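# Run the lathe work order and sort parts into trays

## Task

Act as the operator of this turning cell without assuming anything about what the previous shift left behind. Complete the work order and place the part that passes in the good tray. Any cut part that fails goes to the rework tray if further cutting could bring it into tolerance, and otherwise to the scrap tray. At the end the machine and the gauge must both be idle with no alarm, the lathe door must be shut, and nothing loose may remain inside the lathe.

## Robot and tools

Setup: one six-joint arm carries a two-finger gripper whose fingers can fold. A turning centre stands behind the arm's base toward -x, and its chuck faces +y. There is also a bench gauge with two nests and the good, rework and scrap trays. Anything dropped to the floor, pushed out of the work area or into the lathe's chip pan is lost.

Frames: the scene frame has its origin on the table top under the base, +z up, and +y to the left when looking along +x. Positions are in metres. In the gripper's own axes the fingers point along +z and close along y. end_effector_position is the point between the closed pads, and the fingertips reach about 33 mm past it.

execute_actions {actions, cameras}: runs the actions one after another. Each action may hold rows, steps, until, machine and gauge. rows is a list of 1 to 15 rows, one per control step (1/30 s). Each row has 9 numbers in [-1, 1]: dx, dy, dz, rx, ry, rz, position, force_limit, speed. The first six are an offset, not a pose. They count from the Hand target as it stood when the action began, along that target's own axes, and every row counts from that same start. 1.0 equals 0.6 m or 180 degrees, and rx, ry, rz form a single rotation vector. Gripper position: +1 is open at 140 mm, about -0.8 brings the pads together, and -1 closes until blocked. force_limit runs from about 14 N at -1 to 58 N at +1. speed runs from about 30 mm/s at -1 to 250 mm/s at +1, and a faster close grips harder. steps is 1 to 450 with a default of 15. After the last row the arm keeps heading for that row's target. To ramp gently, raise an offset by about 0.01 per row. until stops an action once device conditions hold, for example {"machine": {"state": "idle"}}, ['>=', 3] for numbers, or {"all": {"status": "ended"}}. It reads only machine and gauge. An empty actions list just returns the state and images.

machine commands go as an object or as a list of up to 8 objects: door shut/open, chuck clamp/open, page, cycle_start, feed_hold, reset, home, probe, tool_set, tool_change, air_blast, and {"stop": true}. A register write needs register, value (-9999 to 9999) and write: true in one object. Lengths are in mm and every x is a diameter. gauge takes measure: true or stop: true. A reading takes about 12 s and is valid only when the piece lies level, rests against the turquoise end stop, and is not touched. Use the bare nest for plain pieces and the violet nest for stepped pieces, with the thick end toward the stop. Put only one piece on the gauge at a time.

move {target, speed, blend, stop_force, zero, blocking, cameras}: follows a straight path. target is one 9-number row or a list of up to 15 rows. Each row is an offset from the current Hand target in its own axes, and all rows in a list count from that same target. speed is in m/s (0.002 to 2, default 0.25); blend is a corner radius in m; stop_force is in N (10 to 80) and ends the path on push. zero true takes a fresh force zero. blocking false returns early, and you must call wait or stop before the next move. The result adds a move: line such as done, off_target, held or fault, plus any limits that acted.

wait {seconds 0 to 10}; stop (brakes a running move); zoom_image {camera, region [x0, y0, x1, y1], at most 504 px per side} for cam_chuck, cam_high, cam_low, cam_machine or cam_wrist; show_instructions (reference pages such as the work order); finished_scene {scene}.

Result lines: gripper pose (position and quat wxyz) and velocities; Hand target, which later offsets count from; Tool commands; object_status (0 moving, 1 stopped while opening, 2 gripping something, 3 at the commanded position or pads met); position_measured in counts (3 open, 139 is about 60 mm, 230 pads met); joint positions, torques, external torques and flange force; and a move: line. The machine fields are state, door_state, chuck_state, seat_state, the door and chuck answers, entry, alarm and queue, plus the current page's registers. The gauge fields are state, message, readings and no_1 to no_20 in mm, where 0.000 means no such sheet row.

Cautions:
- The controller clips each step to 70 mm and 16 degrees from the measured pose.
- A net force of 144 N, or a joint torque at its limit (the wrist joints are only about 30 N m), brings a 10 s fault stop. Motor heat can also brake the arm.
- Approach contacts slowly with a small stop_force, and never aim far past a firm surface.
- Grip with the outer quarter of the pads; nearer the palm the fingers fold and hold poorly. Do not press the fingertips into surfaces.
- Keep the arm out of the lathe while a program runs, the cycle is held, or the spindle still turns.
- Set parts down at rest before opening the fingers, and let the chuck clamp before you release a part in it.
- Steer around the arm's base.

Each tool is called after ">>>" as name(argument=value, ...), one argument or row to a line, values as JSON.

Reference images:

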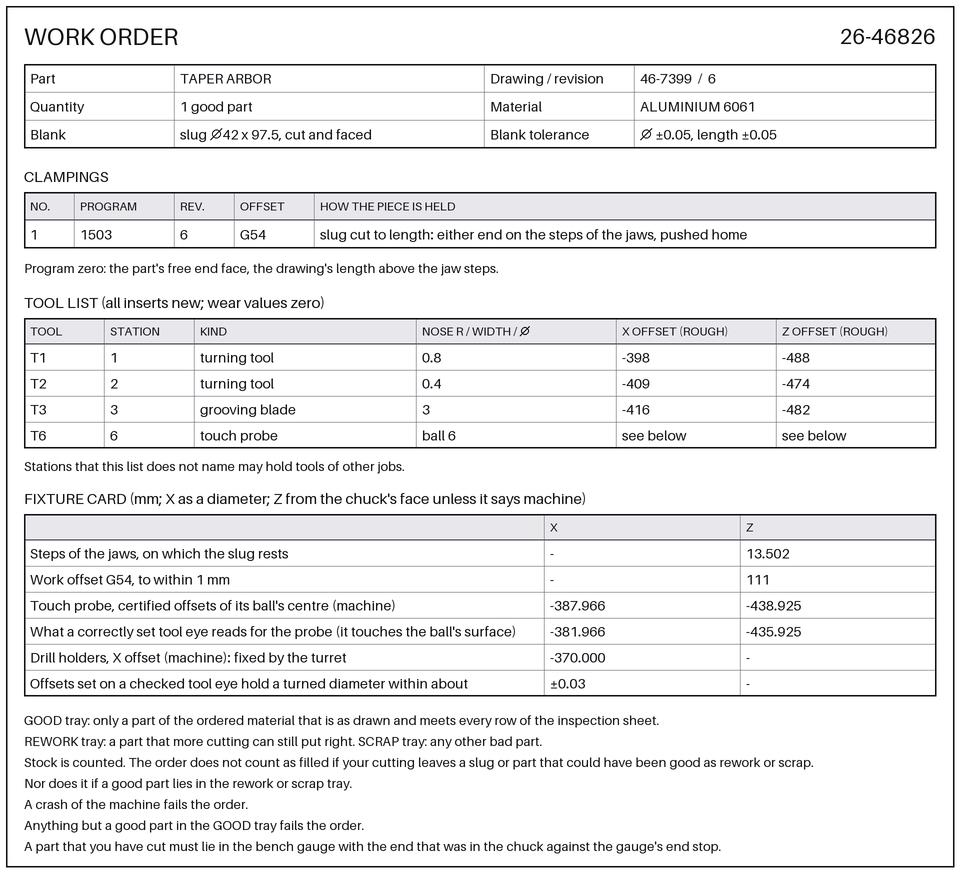

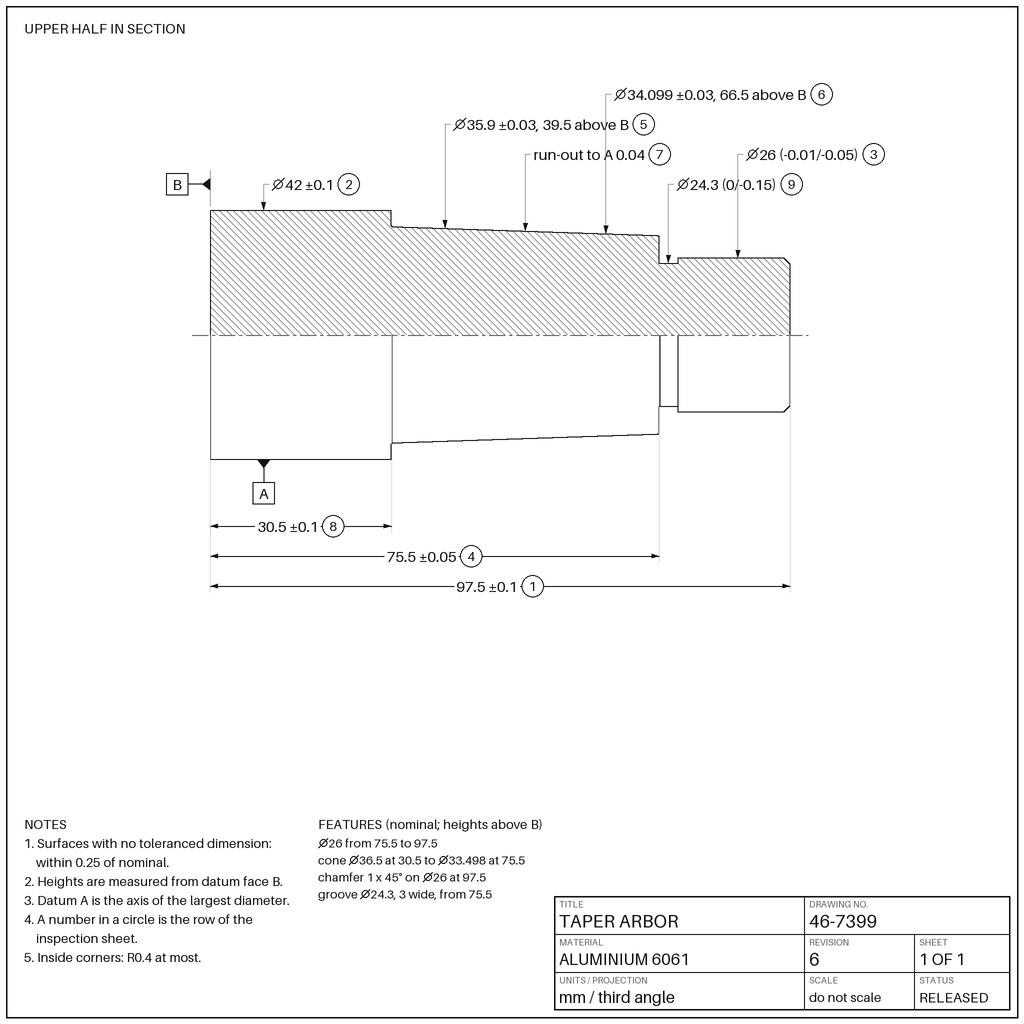

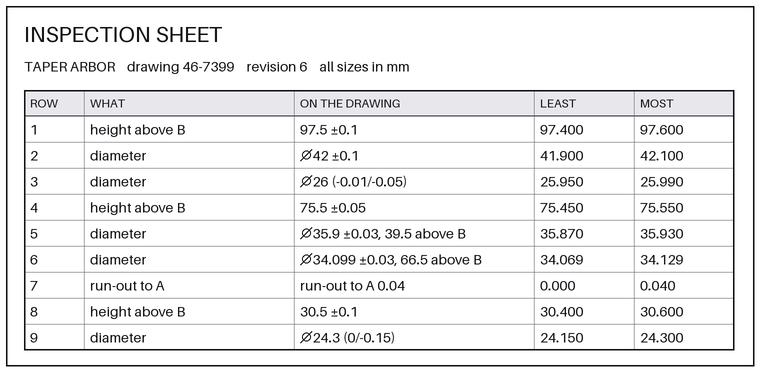

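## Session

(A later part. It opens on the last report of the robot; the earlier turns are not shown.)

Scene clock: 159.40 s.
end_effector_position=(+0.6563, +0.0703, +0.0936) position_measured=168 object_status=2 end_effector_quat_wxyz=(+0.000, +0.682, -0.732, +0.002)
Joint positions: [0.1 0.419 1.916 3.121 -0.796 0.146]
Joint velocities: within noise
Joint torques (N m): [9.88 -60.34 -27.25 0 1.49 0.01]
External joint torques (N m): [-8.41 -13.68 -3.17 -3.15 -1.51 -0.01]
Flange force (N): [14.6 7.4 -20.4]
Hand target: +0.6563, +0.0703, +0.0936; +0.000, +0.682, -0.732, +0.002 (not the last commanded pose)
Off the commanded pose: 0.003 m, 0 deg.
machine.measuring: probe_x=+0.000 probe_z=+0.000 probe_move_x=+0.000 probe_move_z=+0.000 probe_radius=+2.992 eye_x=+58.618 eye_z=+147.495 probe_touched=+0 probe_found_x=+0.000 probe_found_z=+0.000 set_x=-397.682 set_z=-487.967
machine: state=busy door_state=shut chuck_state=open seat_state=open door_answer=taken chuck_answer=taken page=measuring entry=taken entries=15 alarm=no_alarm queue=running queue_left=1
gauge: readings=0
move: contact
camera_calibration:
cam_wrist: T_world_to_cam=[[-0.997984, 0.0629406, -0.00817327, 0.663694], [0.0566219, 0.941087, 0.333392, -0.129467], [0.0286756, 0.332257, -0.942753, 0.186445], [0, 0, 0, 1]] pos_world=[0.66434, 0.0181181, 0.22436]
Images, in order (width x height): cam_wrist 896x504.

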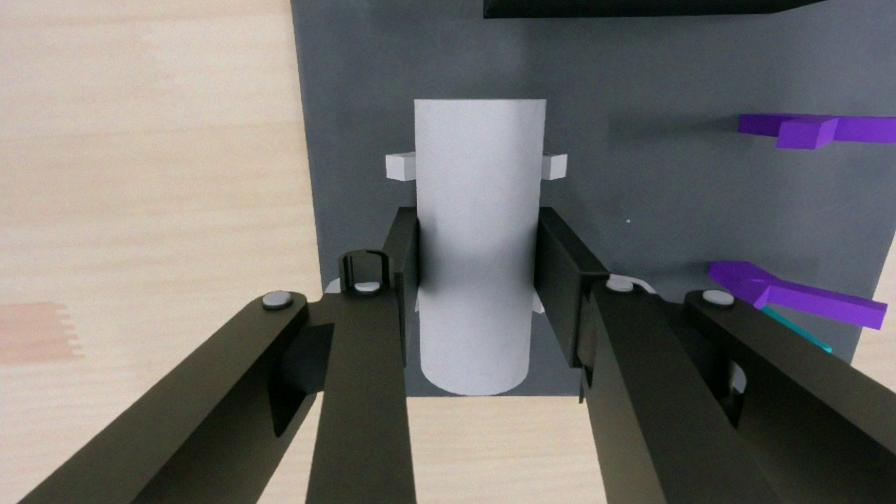

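>>> execute_actions(
  actions=[
    {"rows":[[0,0,0,0,0,0,0.0,-0.05,-1]],"steps":50},
    {"gauge":{"measure":true},"steps":390,"until":{"gauge":{"readings":[">",0]}}},
  ],
  cameras=["cam_wrist"],
)

Scene clock: 176.10 s.
end_effector_position=(+0.6563, +0.0703, +0.0936) position_measured=129 object_status=3 end_effector_quat_wxyz=(+0.000, +0.682, -0.732, +0.002)
Joint positions: [0.1 0.419 1.916 3.121 -0.796 0.146]
Joint velocities: within noise
Joint torques (N m): [2.2 -68.35 -29.45 -3.04 -0.2 -0.13]
External joint torques (N m): [-1.1 -5.74 -1.08 -0.13 0.19 0.13]
External joint torques at the end of the 1st action: [-1.54 -5 -1.1 -0.11 0.1 0.17]
Flange force (N): [2.5 4.7 -7.1]
Flange force at the end of the 1st action (N): [2.9 3.6 -6.4]
Hand target: +0.6563, +0.0703, +0.0936; +0.000, +0.682, -0.732, +0.002
Off the commanded pose: 0.000 m, 0 deg.
machine.measuring: probe_x=+0.000 probe_z=+0.000 probe_move_x=+0.000 probe_move_z=+0.000 probe_radius=+2.992 eye_x=+58.618 eye_z=+147.495 probe_touched=+0 probe_found_x=+0.000 probe_found_z=+0.000 set_x=-409.013 set_z=-473.951
machine: state=idle door_state=shut chuck_state=open seat_state=open door_answer=taken chuck_answer=taken page=measuring entry=taken entries=16 alarm=no_alarm queue=done queue_left=0
gauge: message=started readings=1 no_1=97.482 no_2=41.982 no_3=41.980 no_4=97.484 no_5=41.985 no_6=41.981 no_7=0.001 no_8=97.485 no_9=41.986
camera_calibration:
cam_wrist: T_world_to_cam=[[-0.997984, 0.0629406, -0.00817327, 0.663694], [0.0566219, 0.941087, 0.333392, -0.129467], [0.0286756, 0.332257, -0.942753, 0.186445], [0, 0, 0, 1]] pos_world=[0.66434, 0.0181181, 0.22436]
Images, in order (width x height): cam_wrist 896x504.

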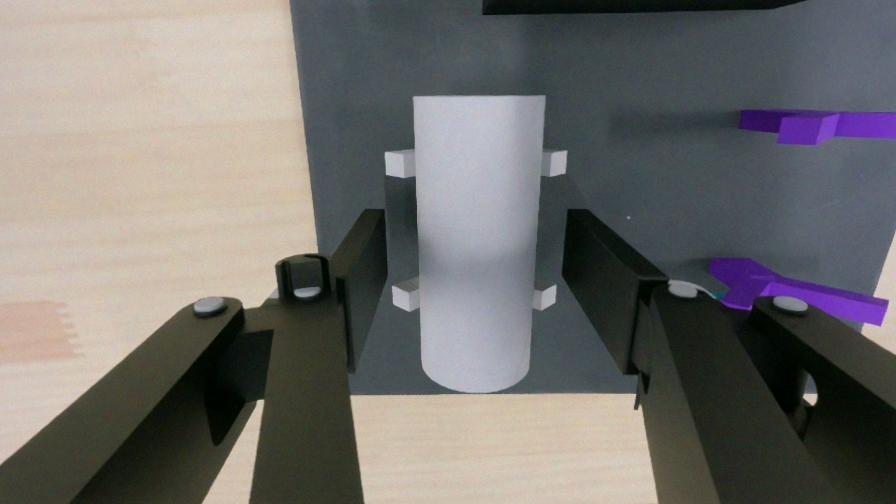

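>>> execute_actions(
  actions=[
    {"machine":[{"register":"tool_call","value":6,"write":true,"tool_change":true},{"home":true}],"rows":[[0,0,0,0,0,0,-0.98,0,-1]],"steps":55},
  ],
  cameras=[],
)

>>> move(
  target=[
    [0.003,0,-0.26,0,0,0,-0.98,0,-1],
    [-0.3834,0.454,-0.5463,0.0541,-0.0578,-0.2559,-0.98,0,-1],
    [-0.5457,0.997,-0.5822,0.1083,-0.1156,-0.5117,-0.98,0,-1],
  ],
  speed=[0.15,0.35,0.35],
  blend=[0.04,0.08,0],
  cameras=["cam_wrist"],
)

Scene clock: 198.97 s.
end_effector_position=(+0.6563, +0.0703, +0.0936) position_measured=169 object_status=2 end_effector_quat_wxyz=(+0.000, +0.682, -0.732, +0.002)
Joint positions: [0.1 0.419 1.916 3.121 -0.796 0.146]
Joint velocities: within noise
Joint torques (N m): [0.64 -59.26 -26.76 -3.01 1.76 0.43]
External joint torques (N m): [0.64 -14.73 -3.54 -0.13 -1.78 -0.43]
Flange force (N): [1.7 9.3 -22.6]
Hand target: +0.6563, +0.0703, +0.0936; +0.000, +0.682, -0.732, +0.002
Off the commanded pose: 0.000 m, 0 deg.
machine.measuring: probe_x=+0.000 probe_z=+0.000 probe_move_x=+0.000 probe_move_z=+0.000 probe_radius=+2.992 eye_x=+58.618 eye_z=+147.495 probe_touched=+0 probe_found_x=+0.000 probe_found_z=+0.000 set_x=-409.013 set_z=-473.951
machine: state=busy door_state=shut chuck_state=open seat_state=open door_answer=taken chuck_answer=taken page=measuring entry=taken entries=18 alarm=no_alarm queue=running queue_left=1
gauge: message=started readings=1 no_1=97.482 no_2=41.982 no_3=41.980 no_4=97.484 no_5=41.985 no_6=41.981 no_7=0.001 no_8=97.485 no_9=41.986
No camera images: "cameras" was empty.

Scene clock: 202.83 s.
end_effector_position=(+0.0820, +0.4402, +0.4404) position_measured=169 object_status=2 end_effector_quat_wxyz=(-0.219, +0.976, -0.002, +0.002)
Joint positions: [1.259 -0.399 2.122 3.297 -1.012 -0.404]
Joint velocities: within noise
Joint torques (N m): [-0.3 0.49 -43.99 -3.58 1.41 -0.1]
External joint torques (N m): [0.02 -2.09 0.91 -0.33 -0.29 0.08]
Flange force (N): [-1.9 4.4 -1.8]
Hand target: +0.0819, +0.4402, +0.4404; -0.219, +0.976, -0.002, +0.002
Off the commanded pose: 0.000 m, 0 deg.
machine.measuring: probe_x=+0.000 probe_z=+0.000 probe_move_x=+0.000 probe_move_z=+0.000 probe_radius=+2.992 eye_x=+58.618 eye_z=+147.495 probe_touched=+0 probe_found_x=+0.000 probe_found_z=+0.000 set_x=-409.013 set_z=-473.951
machine: state=busy door_state=shut chuck_state=open seat_state=open door_answer=taken chuck_answer=taken page=measuring entry=taken entries=18 alarm=no_alarm queue=running queue_left=1
gauge: message=started readings=1 no_1=97.482 no_2=41.982 no_3=41.980 no_4=97.484 no_5=41.985 no_6=41.981 no_7=0.001 no_8=97.485 no_9=41.986
move: done
camera_calibration:
cam_wrist: T_world_to_cam=[[0.004833, -0.901708, -0.432319, 0.599248], [-0.943011, -0.147958, 0.29806, 0.0161726], [-0.332728, 0.406241, -0.851035, 0.363626], [0, 0, 0, 1]] pos_world=[0.133343, 0.39502, 0.563704]
Images, in order (width x height): cam_wrist 896x504.

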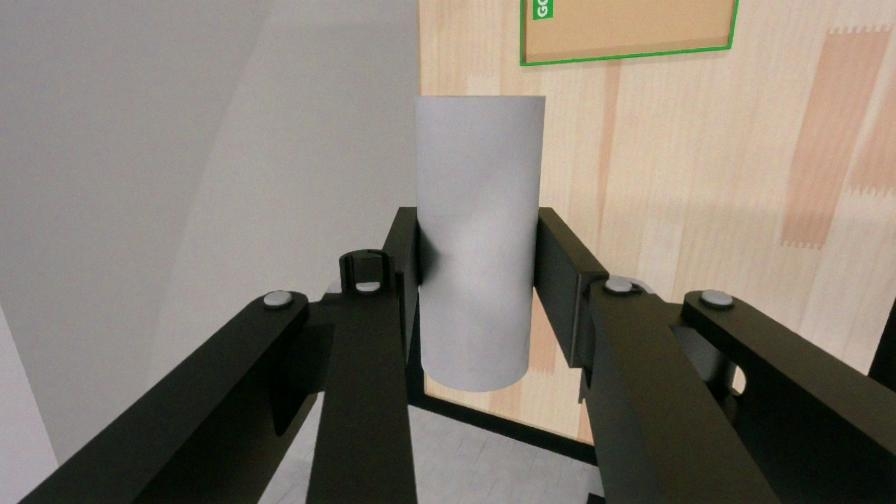

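>>> wait(
  seconds=1,
  cameras=[],
)

Scene clock: 205.90 s.
end_effector_position=(+0.0819, +0.4402, +0.4404) position_measured=169 object_status=2 end_effector_quat_wxyz=(-0.219, +0.976, -0.002, +0.002)
Joint positions: [1.259 -0.399 2.121 3.297 -1.012 -0.404]
Joint velocities: within noise
Joint torques (N m): [1 -0.28 -44.22 -3.57 1.47 -0.1]
External joint torques (N m): [-1.07 -1.5 1.05 -0.34 -0.35 0.07]
Flange force (N): [1.6 4.9 -1.6]
Hand target: +0.0819, +0.4402, +0.4404; -0.219, +0.976, -0.002, +0.002
Tool commands: gripper/position=-0.98 gripper/force_limit=+0.0 gripper/speed=-1.0
Off the commanded pose: 0.000 m, 0 deg.
machine.measuring: probe_x=+0.000 probe_z=+0.000 probe_move_x=+0.000 probe_move_z=+0.000 probe_radius=+2.992 eye_x=+58.618 eye_z=+147.495 probe_touched=+0 probe_found_x=+0.000 probe_found_z=+0.000 set_x=-409.013 set_z=-473.951
machine: state=idle door_state=shut chuck_state=open seat_state=open door_answer=taken chuck_answer=taken page=measuring entry=taken entries=19 alarm=no_alarm queue=done queue_left=0
gauge: message=started readings=1 no_1=97.482 no_2=41.982 no_3=41.980 no_4=97.484 no_5=41.985 no_6=41.981 no_7=0.001 no_8=97.485 no_9=41.986
wait: 1.00 s; at rest from the start
No camera images: "cameras" was empty.

>>> execute_actions(
  actions=[
    {"machine":{"door":"open"},"steps":2},
  ],
  cameras=[],
)

>>> move(
  target=[-0.5027,0.0927,-0.0445,0,-0.095,-0.2011,-0.98,0,-1],
  speed=0.35,
  cameras=["cam_machine"],
)

Scene clock: 232.57 s.
end_effector_position=(+0.0819, +0.4402, +0.4404) position_measured=169 object_status=2 end_effector_quat_wxyz=(-0.219, +0.976, -0.002, +0.002)
Joint positions: [1.259 -0.399 2.121 3.297 -1.013 -0.404]
Joint velocities: within noise
Joint torques (N m): [0.68 -0.43 -43.73 -3.65 1.45 -0.19]
External joint torques (N m): [-1.04 -1.25 0.47 -0.28 -0.31 0.17]
Flange force (N): [1.6 3.4 -1.9]
Hand target: +0.0819, +0.4402, +0.4404; -0.219, +0.976, -0.002, +0.002
Tool commands: gripper/position=-0.98 gripper/force_limit=+0.0 gripper/speed=-1.0
Off the commanded pose: 0.000 m, 0 deg.
machine.measuring: probe_x=+0.000 probe_z=+0.000 probe_move_x=+0.000 probe_move_z=+0.000 probe_radius=+2.992 eye_x=+58.618 eye_z=+147.495 probe_touched=+0 probe_found_x=+0.000 probe_found_z=+0.000 set_x=-409.013 set_z=-473.951
machine: state=idle door_state=between chuck_state=open seat_state=open door_answer=taken chuck_answer=taken page=measuring entry=taken entries=19 alarm=no_alarm queue=running queue_left=0
gauge: message=started readings=1 no_1=97.482 no_2=41.982 no_3=41.980 no_4=97.484 no_5=41.985 no_6=41.981 no_7=0.001 no_8=97.485 no_9=41.986
No camera images: "cameras" was empty.

Scene clock: 234.03 s.
end_effector_position=(-0.2199, +0.3797, +0.4401) position_measured=169 object_status=2 end_effector_quat_wxyz=(-0.205, +0.918, +0.332, -0.073)
Joint positions: [1.953 -0.408 2.13 3.306 -1.022 -0.41]
Joint velocities: within noise
Joint torques (N m): [0.23 1.59 -43.78 -3.61 1.48 -0.2]
External joint torques (N m): [-0.61 -1.73 0.81 -0.27 -0.37 0.18]
Flange force (N): [0.0 4.3 -2.0]
Hand target: -0.2199, +0.3797, +0.4401; -0.205, +0.918, +0.332, -0.073
Off the commanded pose: 0.000 m, 0 deg.
machine.measuring: probe_x=+0.000 probe_z=+0.000 probe_move_x=+0.000 probe_move_z=+0.000 probe_radius=+2.992 eye_x=+58.618 eye_z=+147.495 probe_touched=+0 probe_found_x=+0.000 probe_found_z=+0.000 set_x=-409.013 set_z=-473.951
machine: state=idle door_state=between chuck_state=open seat_state=open door_answer=taken chuck_answer=taken page=measuring entry=taken entries=19 alarm=no_alarm queue=running queue_left=0
gauge: message=started readings=1 no_1=97.482 no_2=41.982 no_3=41.980 no_4=97.484 no_5=41.985 no_6=41.981 no_7=0.001 no_8=97.485 no_9=41.986
move: done
Images, in order (width x height): cam_machine 896x504.

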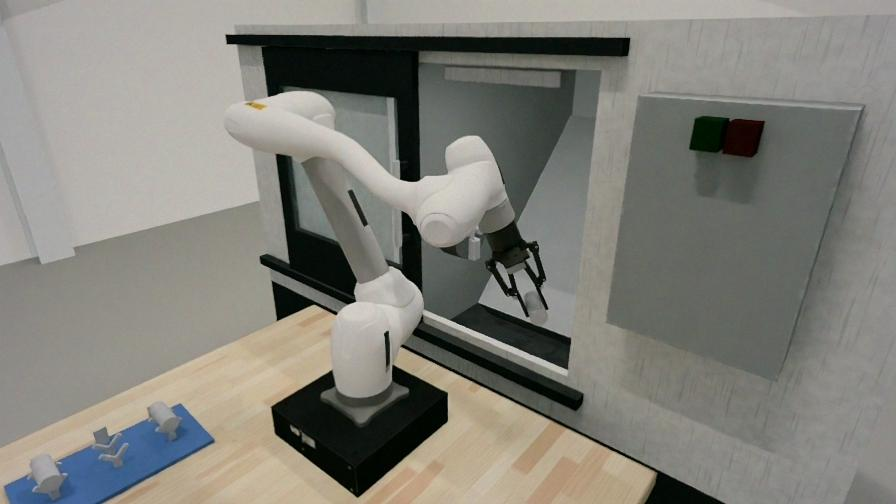

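>>> move(
  target=[
    [-0.5513,0.2006,-0.0896,0.0006,-0.118,-0.2516,-0.98,0,-1],
    [-0.8747,0.2505,-0.1009,0.0006,-0.118,-0.2516,-0.98,0,-1],
  ],
  speed=0.3,
  blend=[0.04,0],
  cameras=["cam_wrist","cam_chuck"],
)

Scene clock: 245.83 s.
end_effector_position=(-0.5196, -0.0805, +0.4300) position_measured=169 object_status=2 end_effector_quat_wxyz=(-0.155, +0.691, +0.689, -0.153)
Joint positions: [3.285 -0.253 2.048 3.093 -0.919 0.131]
Joint velocities: within noise
Joint torques (N m): [0.01 -13.81 -43.64 -4.4 1.15 0.07]
External joint torques (N m): [-0.44 -1.74 0.88 -0.04 0.03 -0.09]
Flange force (N): [2.2 3.9 -1.0]
Hand target: -0.5196, -0.0805, +0.4299; -0.155, +0.691, +0.689, -0.153
Off the commanded pose: 0.000 m, 0 deg.
machine.measuring: probe_x=+0.000 probe_z=+0.000 probe_move_x=+0.000 probe_move_z=+0.000 probe_radius=+2.992 eye_x=+58.618 eye_z=+147.495 probe_touched=+0 probe_found_x=+0.000 probe_found_z=+0.000 set_x=-409.013 set_z=-473.951
machine: state=idle door_state=open chuck_state=open seat_state=open door_answer=taken chuck_answer=taken page=measuring entry=taken entries=19 alarm=no_alarm queue=done queue_left=0
gauge: message=started readings=1 no_1=97.482 no_2=41.982 no_3=41.980 no_4=97.484 no_5=41.985 no_6=41.981 no_7=0.001 no_8=97.485 no_9=41.986
move: done
camera_calibration:
cam_wrist: T_world_to_cam=[[0.902394, 0.00581891, -0.430874, 0.666994], [0.148334, -0.942994, 0.297925, -0.121858], [-0.404578, -0.332759, -0.851815, 0.269664], [0, 0, 0, 1]] pos_world=[-0.474715, -0.029059, 0.553399]
Images, in order (width x height): cam_chuck 896x504, cam_wrist 896x504.

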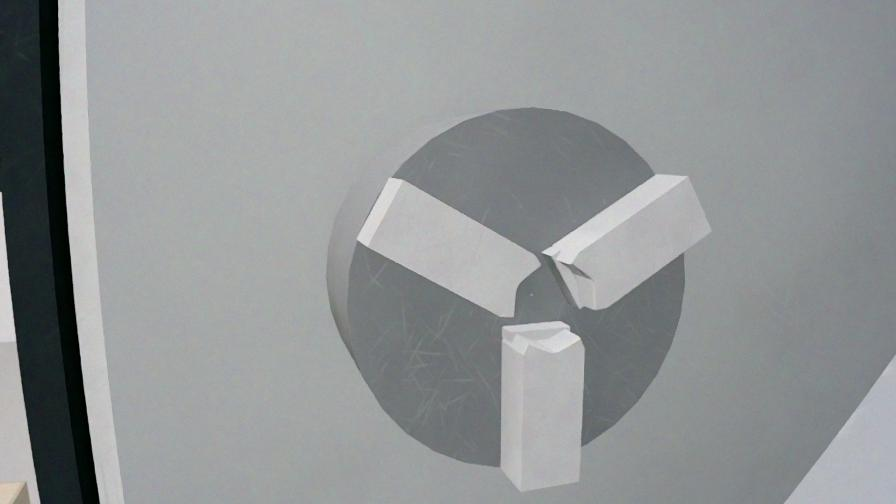

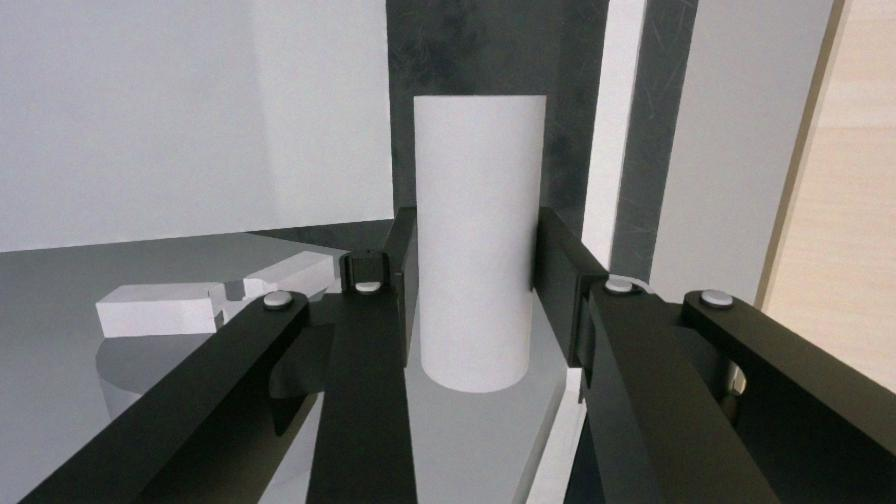

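>>> zoom_image(
  camera="cam_wrist",
  region=[400, 80, 560, 130],
)

>>> zoom_image(
  camera="cam_wrist",
  region=[400, 350, 560, 400],
)

Scaled by 3.150.

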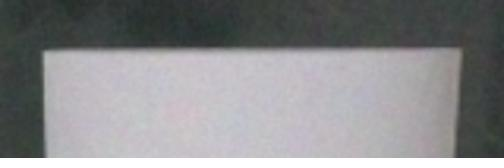

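Scaled by 3.150.

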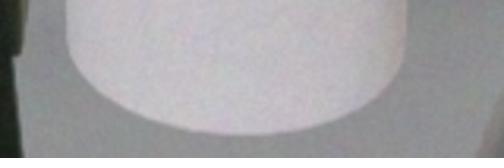

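>>> move(
  target=[
    [-0.0422,-0.318,0.1505,0,0,0,-0.98,0,-1],
    [-0.0428,-0.3173,0.3503,0,0,0,-0.98,0,-1],
  ],
  speed=[0.25,0.15],
  blend=[0.03,0],
  cameras=["cam_wrist","cam_chuck"],
)

Scene clock: 269.10 s.
end_effector_position=(-0.7812, -0.1050, +0.3205) position_measured=169 object_status=2 end_effector_quat_wxyz=(-0.155, +0.691, +0.689, -0.153)
Joint positions: [3.282 0.238 1.773 3.084 -0.703 0.143]
Joint velocities: within noise
Joint torques (N m): [0.05 -61.08 -40.61 -4.15 1.52 -0.13]
External joint torques (N m): [-1.01 -2.48 0.68 0.03 -0.34 0.11]
Flange force (N): [2.1 3.6 -3.4]
Hand target: -0.7814, -0.1051, +0.3207; -0.155, +0.691, +0.689, -0.153
Off the commanded pose: 0.000 m, 0 deg.
machine.measuring: probe_x=+0.000 probe_z=+0.000 probe_move_x=+0.000 probe_move_z=+0.000 probe_radius=+2.992 eye_x=+58.618 eye_z=+147.495 probe_touched=+0 probe_found_x=+0.000 probe_found_z=+0.000 set_x=-409.013 set_z=-473.951
machine: state=idle door_state=open chuck_state=open seat_state=open door_answer=taken chuck_answer=taken page=measuring entry=taken entries=19 alarm=no_alarm queue=done queue_left=0
gauge: message=started readings=1 no_1=97.482 no_2=41.982 no_3=41.980 no_4=97.484 no_5=41.985 no_6=41.981 no_7=0.001 no_8=97.485 no_9=41.986
move: done
camera_calibration:
cam_wrist: T_world_to_cam=[[0.902599, 0.00593518, -0.430441, 0.856076], [0.148277, -0.943004, 0.297921, -0.0735596], [-0.40414, -0.332728, -0.852035, 0.0627807], [0, 0, 0, 1]] pos_world=[-0.736414, -0.0535591, 0.443897]
Images, in order (width x height): cam_chuck 896x504, cam_wrist 896x504.

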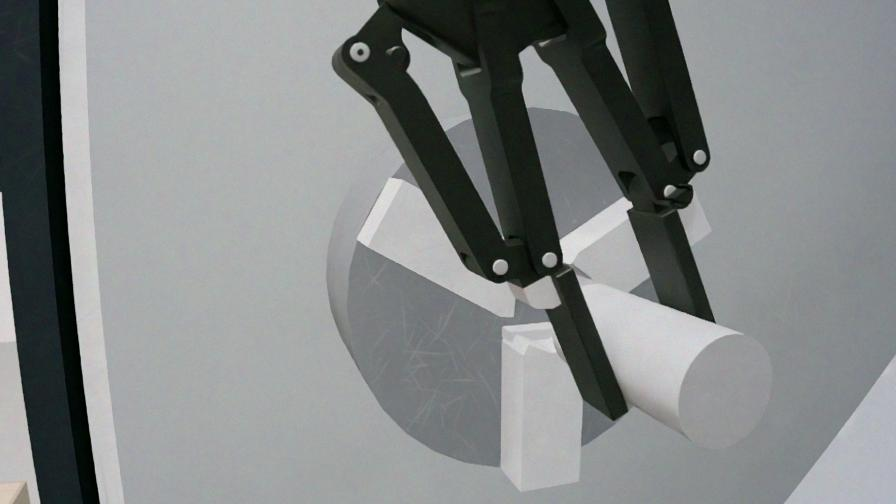

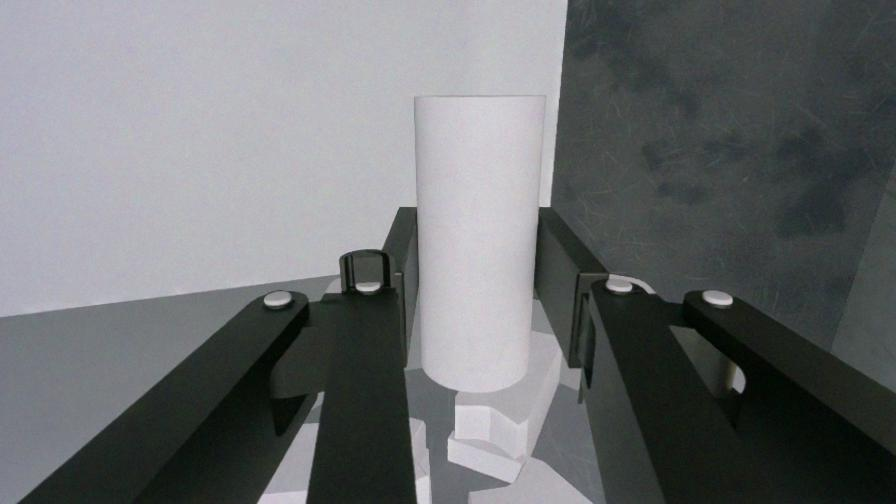

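>>> move(
  target=[-0.12,0.0002,-0.0004,0,0,0,-0.98,0,-1],
  speed=0.02,
  stop_force=12,
  cameras=["cam_wrist","cam_chuck"],
)

Scene clock: 276.83 s.
end_effector_position=(-0.7814, -0.1639, +0.3206) position_measured=169 object_status=2 end_effector_quat_wxyz=(-0.155, +0.691, +0.689, -0.153)
Joint positions: [3.371 0.255 1.75 3.028 -0.716 0.265]
Joint velocities: within noise
Joint torques (N m): [16.22 -62.14 -44.06 0.03 3.95 -0.49]
External joint torques (N m): [-17.21 -3.39 4.12 -4.22 -2.83 0.46]
Flange force (N): [23.2 6.2 -5.0]
Hand target: -0.7814, -0.1639, +0.3206; -0.155, +0.691, +0.689, -0.153 (not the last commanded pose)
Off the commanded pose: 0.013 m, 0 deg.
machine.measuring: probe_x=+0.000 probe_z=+0.000 probe_move_x=+0.000 probe_move_z=+0.000 probe_radius=+2.992 eye_x=+58.618 eye_z=+147.495 probe_touched=+0 probe_found_x=+0.000 probe_found_z=+0.000 set_x=-409.013 set_z=-473.951
machine: state=idle door_state=open chuck_state=open seat_state=open door_answer=taken chuck_answer=taken page=measuring entry=taken entries=19 alarm=no_alarm queue=done queue_left=0
gauge: message=started readings=1 no_1=97.482 no_2=41.982 no_3=41.980 no_4=97.484 no_5=41.985 no_6=41.981 no_7=0.001 no_8=97.485 no_9=41.986
move: contact
camera_calibration:
cam_wrist: T_world_to_cam=[[0.902531, 0.00611296, -0.430581, 0.856592], [0.148355, -0.943102, 0.297573, -0.12901], [-0.404263, -0.332448, -0.852086, 0.043158], [0, 0, 0, 1]] pos_world=[-0.736514, -0.112559, 0.443997]
Images, in order (width x height): cam_chuck 896x504, cam_wrist 896x504.

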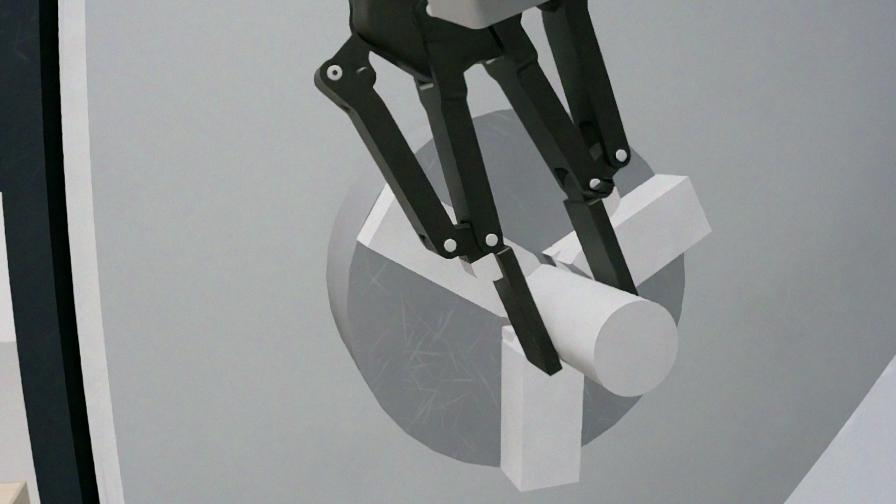

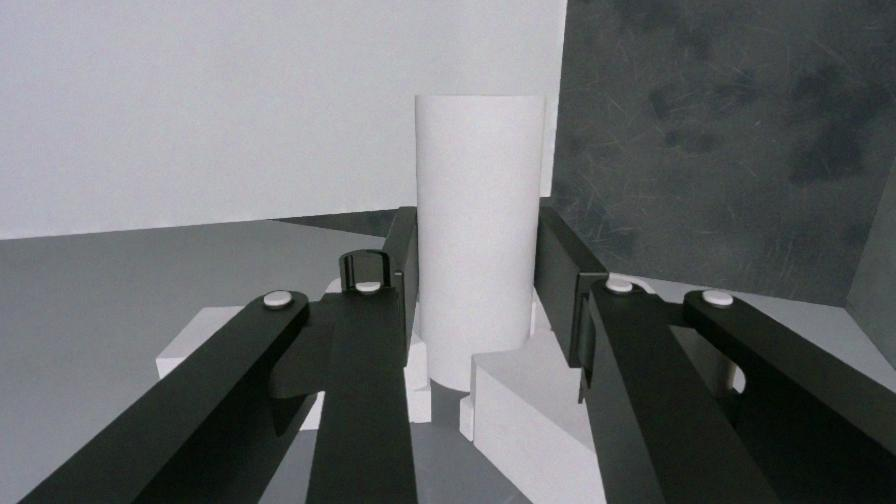

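>>> execute_actions(
  actions=[
    {"machine":{"chuck":"clamp"},"steps":90,"until":{"machine":{"chuck_state":"clamped"}}},
  ],
  cameras=["cam_wrist"],
)

Scene clock: 280.30 s.
end_effector_position=(-0.7815, -0.1639, +0.3208) position_measured=169 object_status=2 end_effector_quat_wxyz=(-0.156, +0.691, +0.689, -0.153)
Joint positions: [3.371 0.254 1.75 3.028 -0.716 0.265]
Joint velocities: within noise
Joint torques (N m): [13.55 -34.92 -24.87 0.07 0.6 -0.55]
External joint torques (N m): [-14.54 -30.77 -15.28 -4.28 0.54 0.53]
Flange force (N): [20.4 -3.2 -37.7]
Hand target: -0.7814, -0.1639, +0.3206; -0.155, +0.691, +0.689, -0.153 (not the last commanded pose)
Tool commands: gripper/position=-0.98 gripper/force_limit=+0.0 gripper/speed=-1.0
Off the commanded pose: 0.013 m, 0 deg.
machine.measuring: probe_x=+0.000 probe_z=+0.000 probe_move_x=+0.000 probe_move_z=+0.000 probe_radius=+2.992 eye_x=+58.618 eye_z=+147.495 probe_touched=+0 probe_found_x=+0.000 probe_found_z=+0.000 set_x=-409.013 set_z=-473.951
machine: state=idle door_state=open chuck_state=clamped seat_state=home door_answer=taken chuck_answer=taken page=measuring entry=taken entries=19 alarm=no_alarm queue=running queue_left=0
gauge: message=started readings=1 no_1=97.482 no_2=41.982 no_3=41.980 no_4=97.484 no_5=41.985 no_6=41.981 no_7=0.001 no_8=97.485 no_9=41.986
camera_calibration:
cam_wrist: T_world_to_cam=[[0.902336, 0.00605098, -0.43099, 0.856711], [0.148476, -0.94307, 0.297614, -0.128996], [-0.404653, -0.33254, -0.851865, 0.0429339], [0, 0, 0, 1]] pos_world=[-0.736515, -0.112559, 0.444198]
Images, in order (width x height): cam_wrist 896x504.

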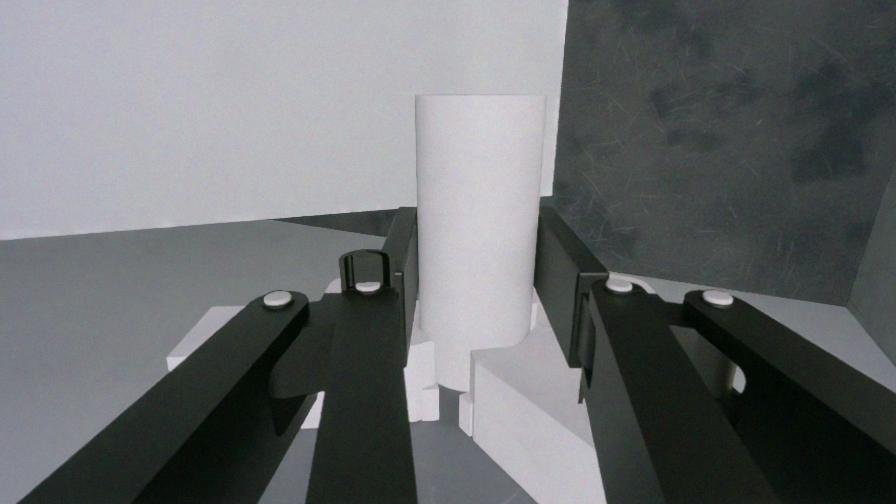

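>>> execute_actions(
  actions=[
    {"rows":[[0,0,0,0,0,0,0.0,0,-1]],"steps":55},
  ],
  cameras=[],
)

>>> move(
  target=[
    [0.002,0,-0.2,0,0,0,0,0,-1],
    [0.14,0.318,-0.35,0,0,0,0,0,-1],
  ],
  speed=[0.15,0.3],
  blend=[0.02,0],
  cameras=["cam_chuck"],
)

Scene clock: 287.00 s.
end_effector_position=(-0.7814, -0.1639, +0.3206) position_measured=129 object_status=3 end_effector_quat_wxyz=(-0.155, +0.691, +0.689, -0.153)
Joint positions: [3.371 0.255 1.75 3.028 -0.716 0.265]
Joint velocities: within noise
Joint torques (N m): [-0.51 -60.59 -38.45 -4.1 0.94 -0.13]
External joint torques (N m): [-0.36 -4.97 -1.51 -0.09 0.18 0.11]
Flange force (N): [1.3 2.0 -6.1]
Hand target: -0.7814, -0.1639, +0.3206; -0.155, +0.691, +0.689, -0.153
Off the commanded pose: 0.000 m, 0 deg.
machine.measuring: probe_x=+0.000 probe_z=+0.000 probe_move_x=+0.000 probe_move_z=+0.000 probe_radius=+2.992 eye_x=+58.618 eye_z=+147.495 probe_touched=+0 probe_found_x=+0.000 probe_found_z=+0.000 set_x=-409.013 set_z=-473.951
machine: state=idle door_state=open chuck_state=clamped seat_state=home door_answer=taken chuck_answer=taken page=measuring entry=taken entries=19 alarm=no_alarm queue=done queue_left=0
gauge: message=started readings=1 no_1=97.482 no_2=41.982 no_3=41.980 no_4=97.484 no_5=41.985 no_6=41.981 no_7=0.001 no_8=97.485 no_9=41.986
No camera images: "cameras" was empty.

Scene clock: 288.93 s.
end_effector_position=(-0.5191, -0.0811, +0.4297) position_measured=129 object_status=3 end_effector_quat_wxyz=(-0.155, +0.691, +0.689, -0.153)
Joint positions: [3.287 -0.253 2.049 3.092 -0.919 0.133]
Joint velocities: within noise
Joint torques (N m): [-0.06 -12.72 -41.21 -4.36 1 -0.17]
External joint torques (N m): [-0.39 -2.72 -1.58 -0.08 0.17 0.15]
Flange force (N): [1.0 1.1 -4.0]
Hand target: -0.5191, -0.0811, +0.4297; -0.155, +0.691, +0.689, -0.153
Off the commanded pose: 0.000 m, 0 deg.
machine.measuring: probe_x=+0.000 probe_z=+0.000 probe_move_x=+0.000 probe_move_z=+0.000 probe_radius=+2.992 eye_x=+58.618 eye_z=+147.495 probe_touched=+0 probe_found_x=+0.000 probe_found_z=+0.000 set_x=-409.013 set_z=-473.951
machine: state=idle door_state=open chuck_state=clamped seat_state=home door_answer=taken chuck_answer=taken page=measuring entry=taken entries=19 alarm=no_alarm queue=done queue_left=0
gauge: message=started readings=1 no_1=97.482 no_2=41.982 no_3=41.980 no_4=97.484 no_5=41.985 no_6=41.981 no_7=0.001 no_8=97.485 no_9=41.986
move: done
Images, in order (width x height): cam_chuck 896x504.

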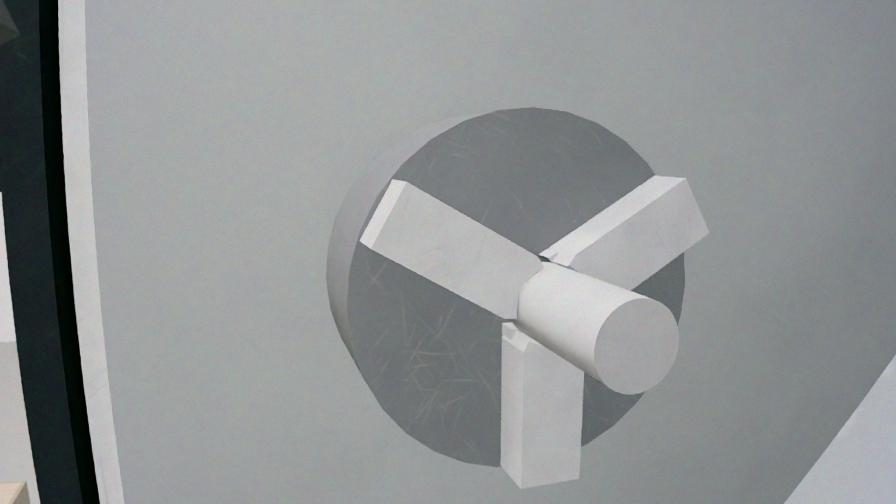

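>>> move(
  target=[
    [0.2474,0.1889,-0.1015,0,0,0,0,0,-1],
    [0.7699,0.4422,-0.2246,0,0.1178,0.252,0,0,-1],
  ],
  speed=0.4,
  blend=[0.05,0],
  cameras=[],
)

>>> execute_actions(
  actions=[
    {"machine":[{"door":"shut"},{"register":"probe_x","value":20,"write":true},{"register":"probe_z","value":116,"write":true},{"register":"probe_move_x","value":0,"write":true},{"register":"probe_move_z","value":-12,"write":true},{"probe":true}],"steps":450,"until":{"machine":{"queue":["!=","running"]}}},
  ],
  cameras=[],
)

Scene clock: 295.70 s.
end_effector_position=(-0.2202, +0.3799, +0.4404) position_measured=129 object_status=3 end_effector_quat_wxyz=(-0.206, +0.918, +0.332, -0.074)
Joint positions: [1.952 -0.408 2.13 3.308 -1.022 -0.41]
Joint velocities: within noise
Joint torques (N m): [0.14 3.06 -41.66 -3.73 0.93 -0.12]
External joint torques (N m): [-0.53 -3.21 -1.52 -0.17 0.18 0.1]
Flange force (N): [-0.1 2.9 -4.8]
Hand target: -0.2202, +0.3799, +0.4403; -0.206, +0.918, +0.332, -0.074
Off the commanded pose: 0.000 m, 0 deg.
machine.measuring: probe_x=+0.000 probe_z=+0.000 probe_move_x=+0.000 probe_move_z=+0.000 probe_radius=+2.992 eye_x=+58.618 eye_z=+147.495 probe_touched=+0 probe_found_x=+0.000 probe_found_z=+0.000 set_x=-409.013 set_z=-473.951
machine: state=idle door_state=open chuck_state=clamped seat_state=home door_answer=taken chuck_answer=taken page=measuring entry=taken entries=19 alarm=no_alarm queue=done queue_left=0
gauge: message=started readings=1 no_1=97.482 no_2=41.982 no_3=41.980 no_4=97.484 no_5=41.985 no_6=41.981 no_7=0.001 no_8=97.485 no_9=41.986
move: done
No camera images: "cameras" was empty.

Scene clock: 304.00 s.
end_effector_position=(-0.2202, +0.3799, +0.4403) position_measured=129 object_status=3 end_effector_quat_wxyz=(-0.206, +0.918, +0.332, -0.074)
Joint positions: [1.952 -0.408 2.13 3.308 -1.022 -0.41]
Joint velocities: within noise
Joint torques (N m): [0.23 3.05 -41.68 -3.81 0.88 -0.12]
External joint torques (N m): [-0.53 -3.15 -1.32 -0.07 0.22 0.1]
Flange force (N): [0.0 3.1 -4.4]
Hand target: -0.2202, +0.3799, +0.4403; -0.206, +0.918, +0.332, -0.074
Tool commands: gripper/position=+0.0 gripper/force_limit=+0.0 gripper/speed=-1.0
Off the commanded pose: 0.000 m, 0 deg.
machine.measuring: probe_x=+20.000 probe_z=+116.000 probe_move_x=+0.000 probe_move_z=-12.000 probe_radius=+2.992 eye_x=+58.618 eye_z=+147.495 probe_touched=+1 probe_found_x=+20.000 probe_found_z=+111.044 set_x=-409.013 set_z=-473.951
machine: state=idle door_state=shut chuck_state=clamped seat_state=home door_answer=taken chuck_answer=taken page=measuring entry=taken entries=24 alarm=no_alarm queue=done queue_left=0
gauge: message=started readings=1 no_1=97.482 no_2=41.982 no_3=41.980 no_4=97.484 no_5=41.985 no_6=41.981 no_7=0.001 no_8=97.485 no_9=41.986
No camera images: "cameras" was empty.

>>> execute_actions(
  actions=[
    {"machine":[{"register":"probe_x","value":36,"write":true},{"probe":true}],"steps":450,"until":{"machine":{"queue":["!=","running"]}}},
  ],
  cameras=[],
)

>>> execute_actions(
  actions=[
    {"machine":[{"register":"probe_x","value":-32,"write":true},{"probe":true}],"steps":450,"until":{"machine":{"queue":["!=","running"]}}},
  ],
  cameras=[],
)

Scene clock: 325.53 s.
end_effector_position=(-0.2202, +0.3799, +0.4403) position_measured=129 object_status=3 end_effector_quat_wxyz=(-0.206, +0.918, +0.332, -0.074)
Joint positions: [1.952 -0.408 2.13 3.308 -1.022 -0.41]
Joint velocities: within noise
Joint torques (N m): [0.28 2.56 -41.46 -3.79 0.96 -0.16]
External joint torques (N m): [-0.53 -2.68 -1.58 -0.09 0.14 0.14]
Flange force (N): [0.2 1.9 -4.4]
Hand target: -0.2202, +0.3799, +0.4403; -0.206, +0.918, +0.332, -0.074
Tool commands: gripper/position=+0.0 gripper/force_limit=+0.0 gripper/speed=-1.0
Off the commanded pose: 0.000 m, 0 deg.
machine.measuring: probe_x=+36.000 probe_z=+116.000 probe_move_x=+0.000 probe_move_z=-12.000 probe_radius=+2.992 eye_x=+58.618 eye_z=+147.495 probe_touched=+1 probe_found_x=+36.000 probe_found_z=+111.048 set_x=-409.013 set_z=-473.951
machine: state=idle door_state=shut chuck_state=clamped seat_state=home door_answer=taken chuck_answer=taken page=measuring entry=taken entries=26 alarm=no_alarm queue=done queue_left=0
gauge: message=started readings=1 no_1=97.482 no_2=41.982 no_3=41.980 no_4=97.484 no_5=41.985 no_6=41.981 no_7=0.001 no_8=97.485 no_9=41.986
No camera images: "cameras" was empty.

Scene clock: 331.07 s.
end_effector_position=(-0.2202, +0.3799, +0.4403) position_measured=129 object_status=3 end_effector_quat_wxyz=(-0.206, +0.918, +0.332, -0.074)
Joint positions: [1.952 -0.408 2.13 3.308 -1.022 -0.41]
Joint velocities: within noise
Joint torques (N m): [0.05 3.08 -41.61 -3.81 1 -0.17]
External joint torques (N m): [-0.42 -3.19 -1.36 -0.08 0.1 0.15]
Flange force (N): [-0.5 3.0 -4.7]
Hand target: -0.2202, +0.3799, +0.4403; -0.206, +0.918, +0.332, -0.074
Tool commands: gripper/position=+0.0 gripper/force_limit=+0.0 gripper/speed=-1.0
Off the commanded pose: 0.000 m, 0 deg.
machine.measuring: probe_x=-32.000 probe_z=+116.000 probe_move_x=+0.000 probe_move_z=-12.000 probe_radius=+2.992 eye_x=+58.618 eye_z=+147.495 probe_touched=+1 probe_found_x=-32.000 probe_found_z=+111.027 set_x=-409.013 set_z=-473.951
machine: state=idle door_state=shut chuck_state=clamped seat_state=home door_answer=taken chuck_answer=taken page=measuring entry=taken entries=28 alarm=no_alarm queue=done queue_left=0
gauge: message=started readings=1 no_1=97.482 no_2=41.982 no_3=41.980 no_4=97.484 no_5=41.985 no_6=41.981 no_7=0.001 no_8=97.485 no_9=41.986
No camera images: "cameras" was empty.

>>> execute_actions(
  actions=[
    {"machine":[{"register":"probe_x","value":56,"write":true},{"register":"probe_z","value":102,"write":true},{"register":"probe_move_z","value":0,"write":true},{"register":"probe_move_x","value":-14,"write":true},{"probe":true}],"steps":450,"until":{"machine":{"queue":["!=","running"]}}},
  ],
  cameras=[],
)

>>> execute_actions(
  actions=[
    {"machine":[{"register":"probe_z","value":45,"write":true},{"probe":true}],"steps":450,"until":{"machine":{"queue":["!=","running"]}}},
  ],
  cameras=[],
)

Scene clock: 355.27 s.
end_effector_position=(-0.2202, +0.3799, +0.4403) position_measured=129 object_status=3 end_effector_quat_wxyz=(-0.206, +0.918, +0.332, -0.074)
Joint positions: [1.952 -0.408 2.13 3.308 -1.022 -0.41]
Joint velocities: within noise
Joint torques (N m): [0.27 2.6 -41.75 -3.82 0.9 -0.11]
External joint torques (N m): [-0.61 -2.75 -1.38 -0.08 0.21 0.09]
Flange force (N): [0.5 2.5 -4.1]
Hand target: -0.2202, +0.3799, +0.4403; -0.206, +0.918, +0.332, -0.074
Tool commands: gripper/position=+0.0 gripper/force_limit=+0.0 gripper/speed=-1.0
Off the commanded pose: 0.000 m, 0 deg.
machine.measuring: probe_x=+56.000 probe_z=+102.000 probe_move_x=-14.000 probe_move_z=+0.000 probe_radius=+2.992 eye_x=+58.618 eye_z=+147.495 probe_touched=+1 probe_found_x=+41.888 probe_found_z=+102.000 set_x=-409.013 set_z=-473.951
machine: state=idle door_state=shut chuck_state=clamped seat_state=home door_answer=taken chuck_answer=taken page=measuring entry=taken entries=33 alarm=no_alarm queue=done queue_left=0
gauge: message=started readings=1 no_1=97.482 no_2=41.982 no_3=41.980 no_4=97.484 no_5=41.985 no_6=41.981 no_7=0.001 no_8=97.485 no_9=41.986
No camera images: "cameras" was empty.

Scene clock: 360.77 s.
end_effector_position=(-0.2202, +0.3799, +0.4403) position_measured=129 object_status=3 end_effector_quat_wxyz=(-0.206, +0.918, +0.332, -0.074)
Joint positions: [1.952 -0.408 2.13 3.308 -1.022 -0.41]
Joint velocities: within noise
Joint torques (N m): [0.46 3.47 -41.46 -3.74 0.99 -0.18]
External joint torques (N m): [-0.73 -3.68 -1.65 -0.15 0.12 0.16]
Flange force (N): [0.2 3.5 -5.6]
Hand target: -0.2202, +0.3799, +0.4403; -0.206, +0.918, +0.332, -0.074
Tool commands: gripper/position=+0.0 gripper/force_limit=+0.0 gripper/speed=-1.0
Off the commanded pose: 0.000 m, 0 deg.
machine.measuring: probe_x=+56.000 probe_z=+45.000 probe_move_x=-14.000 probe_move_z=+0.000 probe_radius=+2.992 eye_x=+58.618 eye_z=+147.495 probe_touched=+1 probe_found_x=+41.964 probe_found_z=+45.000 set_x=-409.013 set_z=-473.951
machine: state=idle door_state=shut chuck_state=clamped seat_state=home door_answer=taken chuck_answer=taken page=measuring entry=taken entries=35 alarm=no_alarm queue=done queue_left=0
gauge: message=started readings=1 no_1=97.482 no_2=41.982 no_3=41.980 no_4=97.484 no_5=41.985 no_6=41.981 no_7=0.001 no_8=97.485 no_9=41.986
No camera images: "cameras" was empty.

>>> execute_actions(
  actions=[
    {"machine":[{"register":"probe_z","value":75,"write":true},{"probe":true}],"steps":75},
  ],
  cameras=["cam_chuck"],
)

>>> execute_actions(
  actions=[
    {"steps":300,"until":{"machine":{"queue":["!=","running"]}}},
  ],
  cameras=["cam_chuck"],
)

Scene clock: 409.50 s.
end_effector_position=(-0.2202, +0.3799, +0.4403) position_measured=129 object_status=3 end_effector_quat_wxyz=(-0.206, +0.918, +0.332, -0.074)
Joint positions: [1.952 -0.408 2.13 3.308 -1.022 -0.41]
Joint velocities: within noise
Joint torques (N m): [0.34 2.97 -41.5 -3.72 0.98 -0.13]
External joint torques (N m): [-0.86 -2.97 -1.38 -0.17 0.12 0.11]
Flange force (N): [1.0 3.1 -4.7]
Hand target: -0.2202, +0.3799, +0.4403; -0.206, +0.918, +0.332, -0.074
Tool commands: gripper/position=+0.0 gripper/force_limit=+0.0 gripper/speed=-1.0
Off the commanded pose: 0.000 m, 0 deg.
machine.measuring: probe_x=+56.000 probe_z=+75.000 probe_move_x=-14.000 probe_move_z=+0.000 probe_radius=+2.992 eye_x=+58.618 eye_z=+147.495 probe_touched=+1 probe_found_x=+41.964 probe_found_z=+45.000 set_x=-409.013 set_z=-473.951
machine: state=busy door_state=shut chuck_state=clamped seat_state=home door_answer=taken chuck_answer=taken page=measuring entry=taken entries=37 alarm=no_alarm queue=running queue_left=0
gauge: message=started readings=1 no_1=97.482 no_2=41.982 no_3=41.980 no_4=97.484 no_5=41.985 no_6=41.981 no_7=0.001 no_8=97.485 no_9=41.986
Images, in order (width x height): cam_chuck 896x504.

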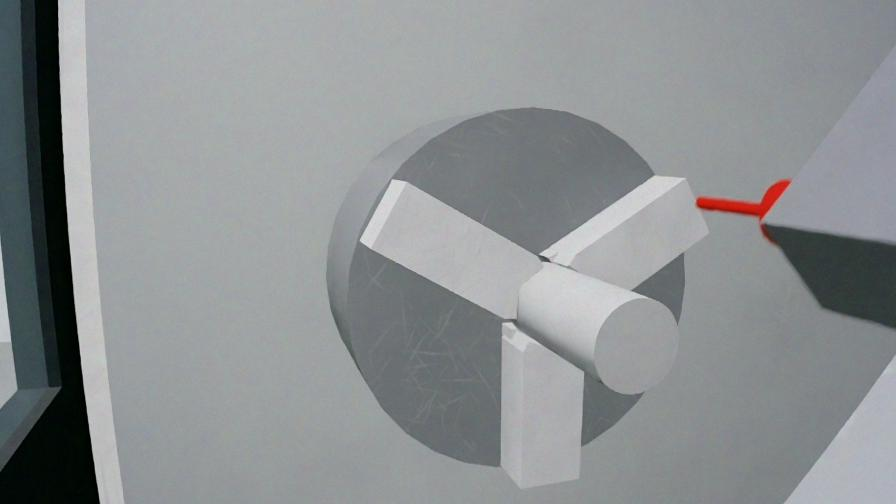

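Scene clock: 412.17 s.
end_effector_position=(-0.2202, +0.3799, +0.4403) position_measured=129 object_status=3 end_effector_quat_wxyz=(-0.206, +0.918, +0.332, -0.074)
Joint positions: [1.952 -0.408 2.13 3.308 -1.022 -0.41]
Joint velocities: within noise
Joint torques (N m): [0.56 2.45 -41.54 -3.83 0.93 -0.12]
External joint torques (N m): [-0.82 -2.55 -1.48 -0.05 0.17 0.1]
Flange force (N): [1.3 2.3 -4.2]
Hand target: -0.2202, +0.3799, +0.4403; -0.206, +0.918, +0.332, -0.074
Tool commands: gripper/position=+0.0 gripper/force_limit=+0.0 gripper/speed=-1.0
Off the commanded pose: 0.000 m, 0 deg.
machine.measuring: probe_x=+56.000 probe_z=+75.000 probe_move_x=-14.000 probe_move_z=+0.000 probe_radius=+2.992 eye_x=+58.618 eye_z=+147.495 probe_touched=+1 probe_found_x=+41.923 probe_found_z=+75.000 set_x=-409.013 set_z=-473.951
machine: state=idle door_state=shut chuck_state=clamped seat_state=home door_answer=taken chuck_answer=taken page=measuring entry=taken entries=37 alarm=no_alarm queue=done queue_left=0
gauge: message=started readings=1 no_1=97.482 no_2=41.982 no_3=41.980 no_4=97.484 no_5=41.985 no_6=41.981 no_7=0.001 no_8=97.485 no_9=41.986
Images, in order (width x height): cam_chuck 896x504.

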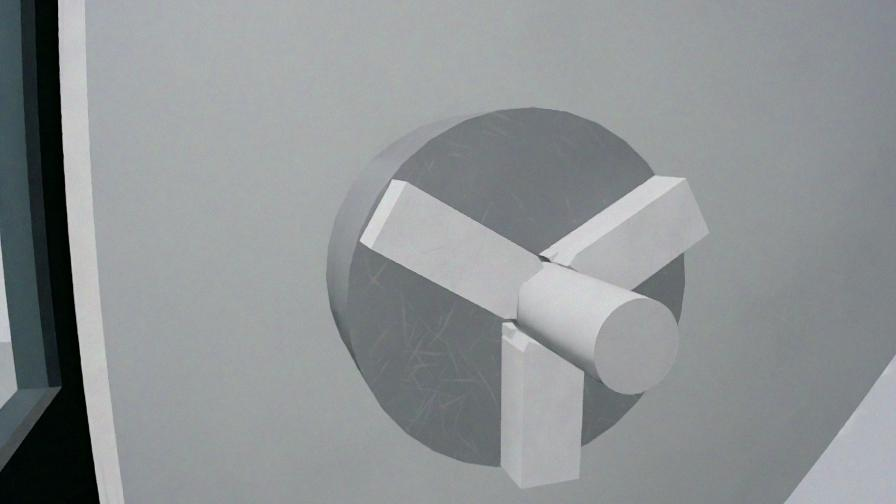

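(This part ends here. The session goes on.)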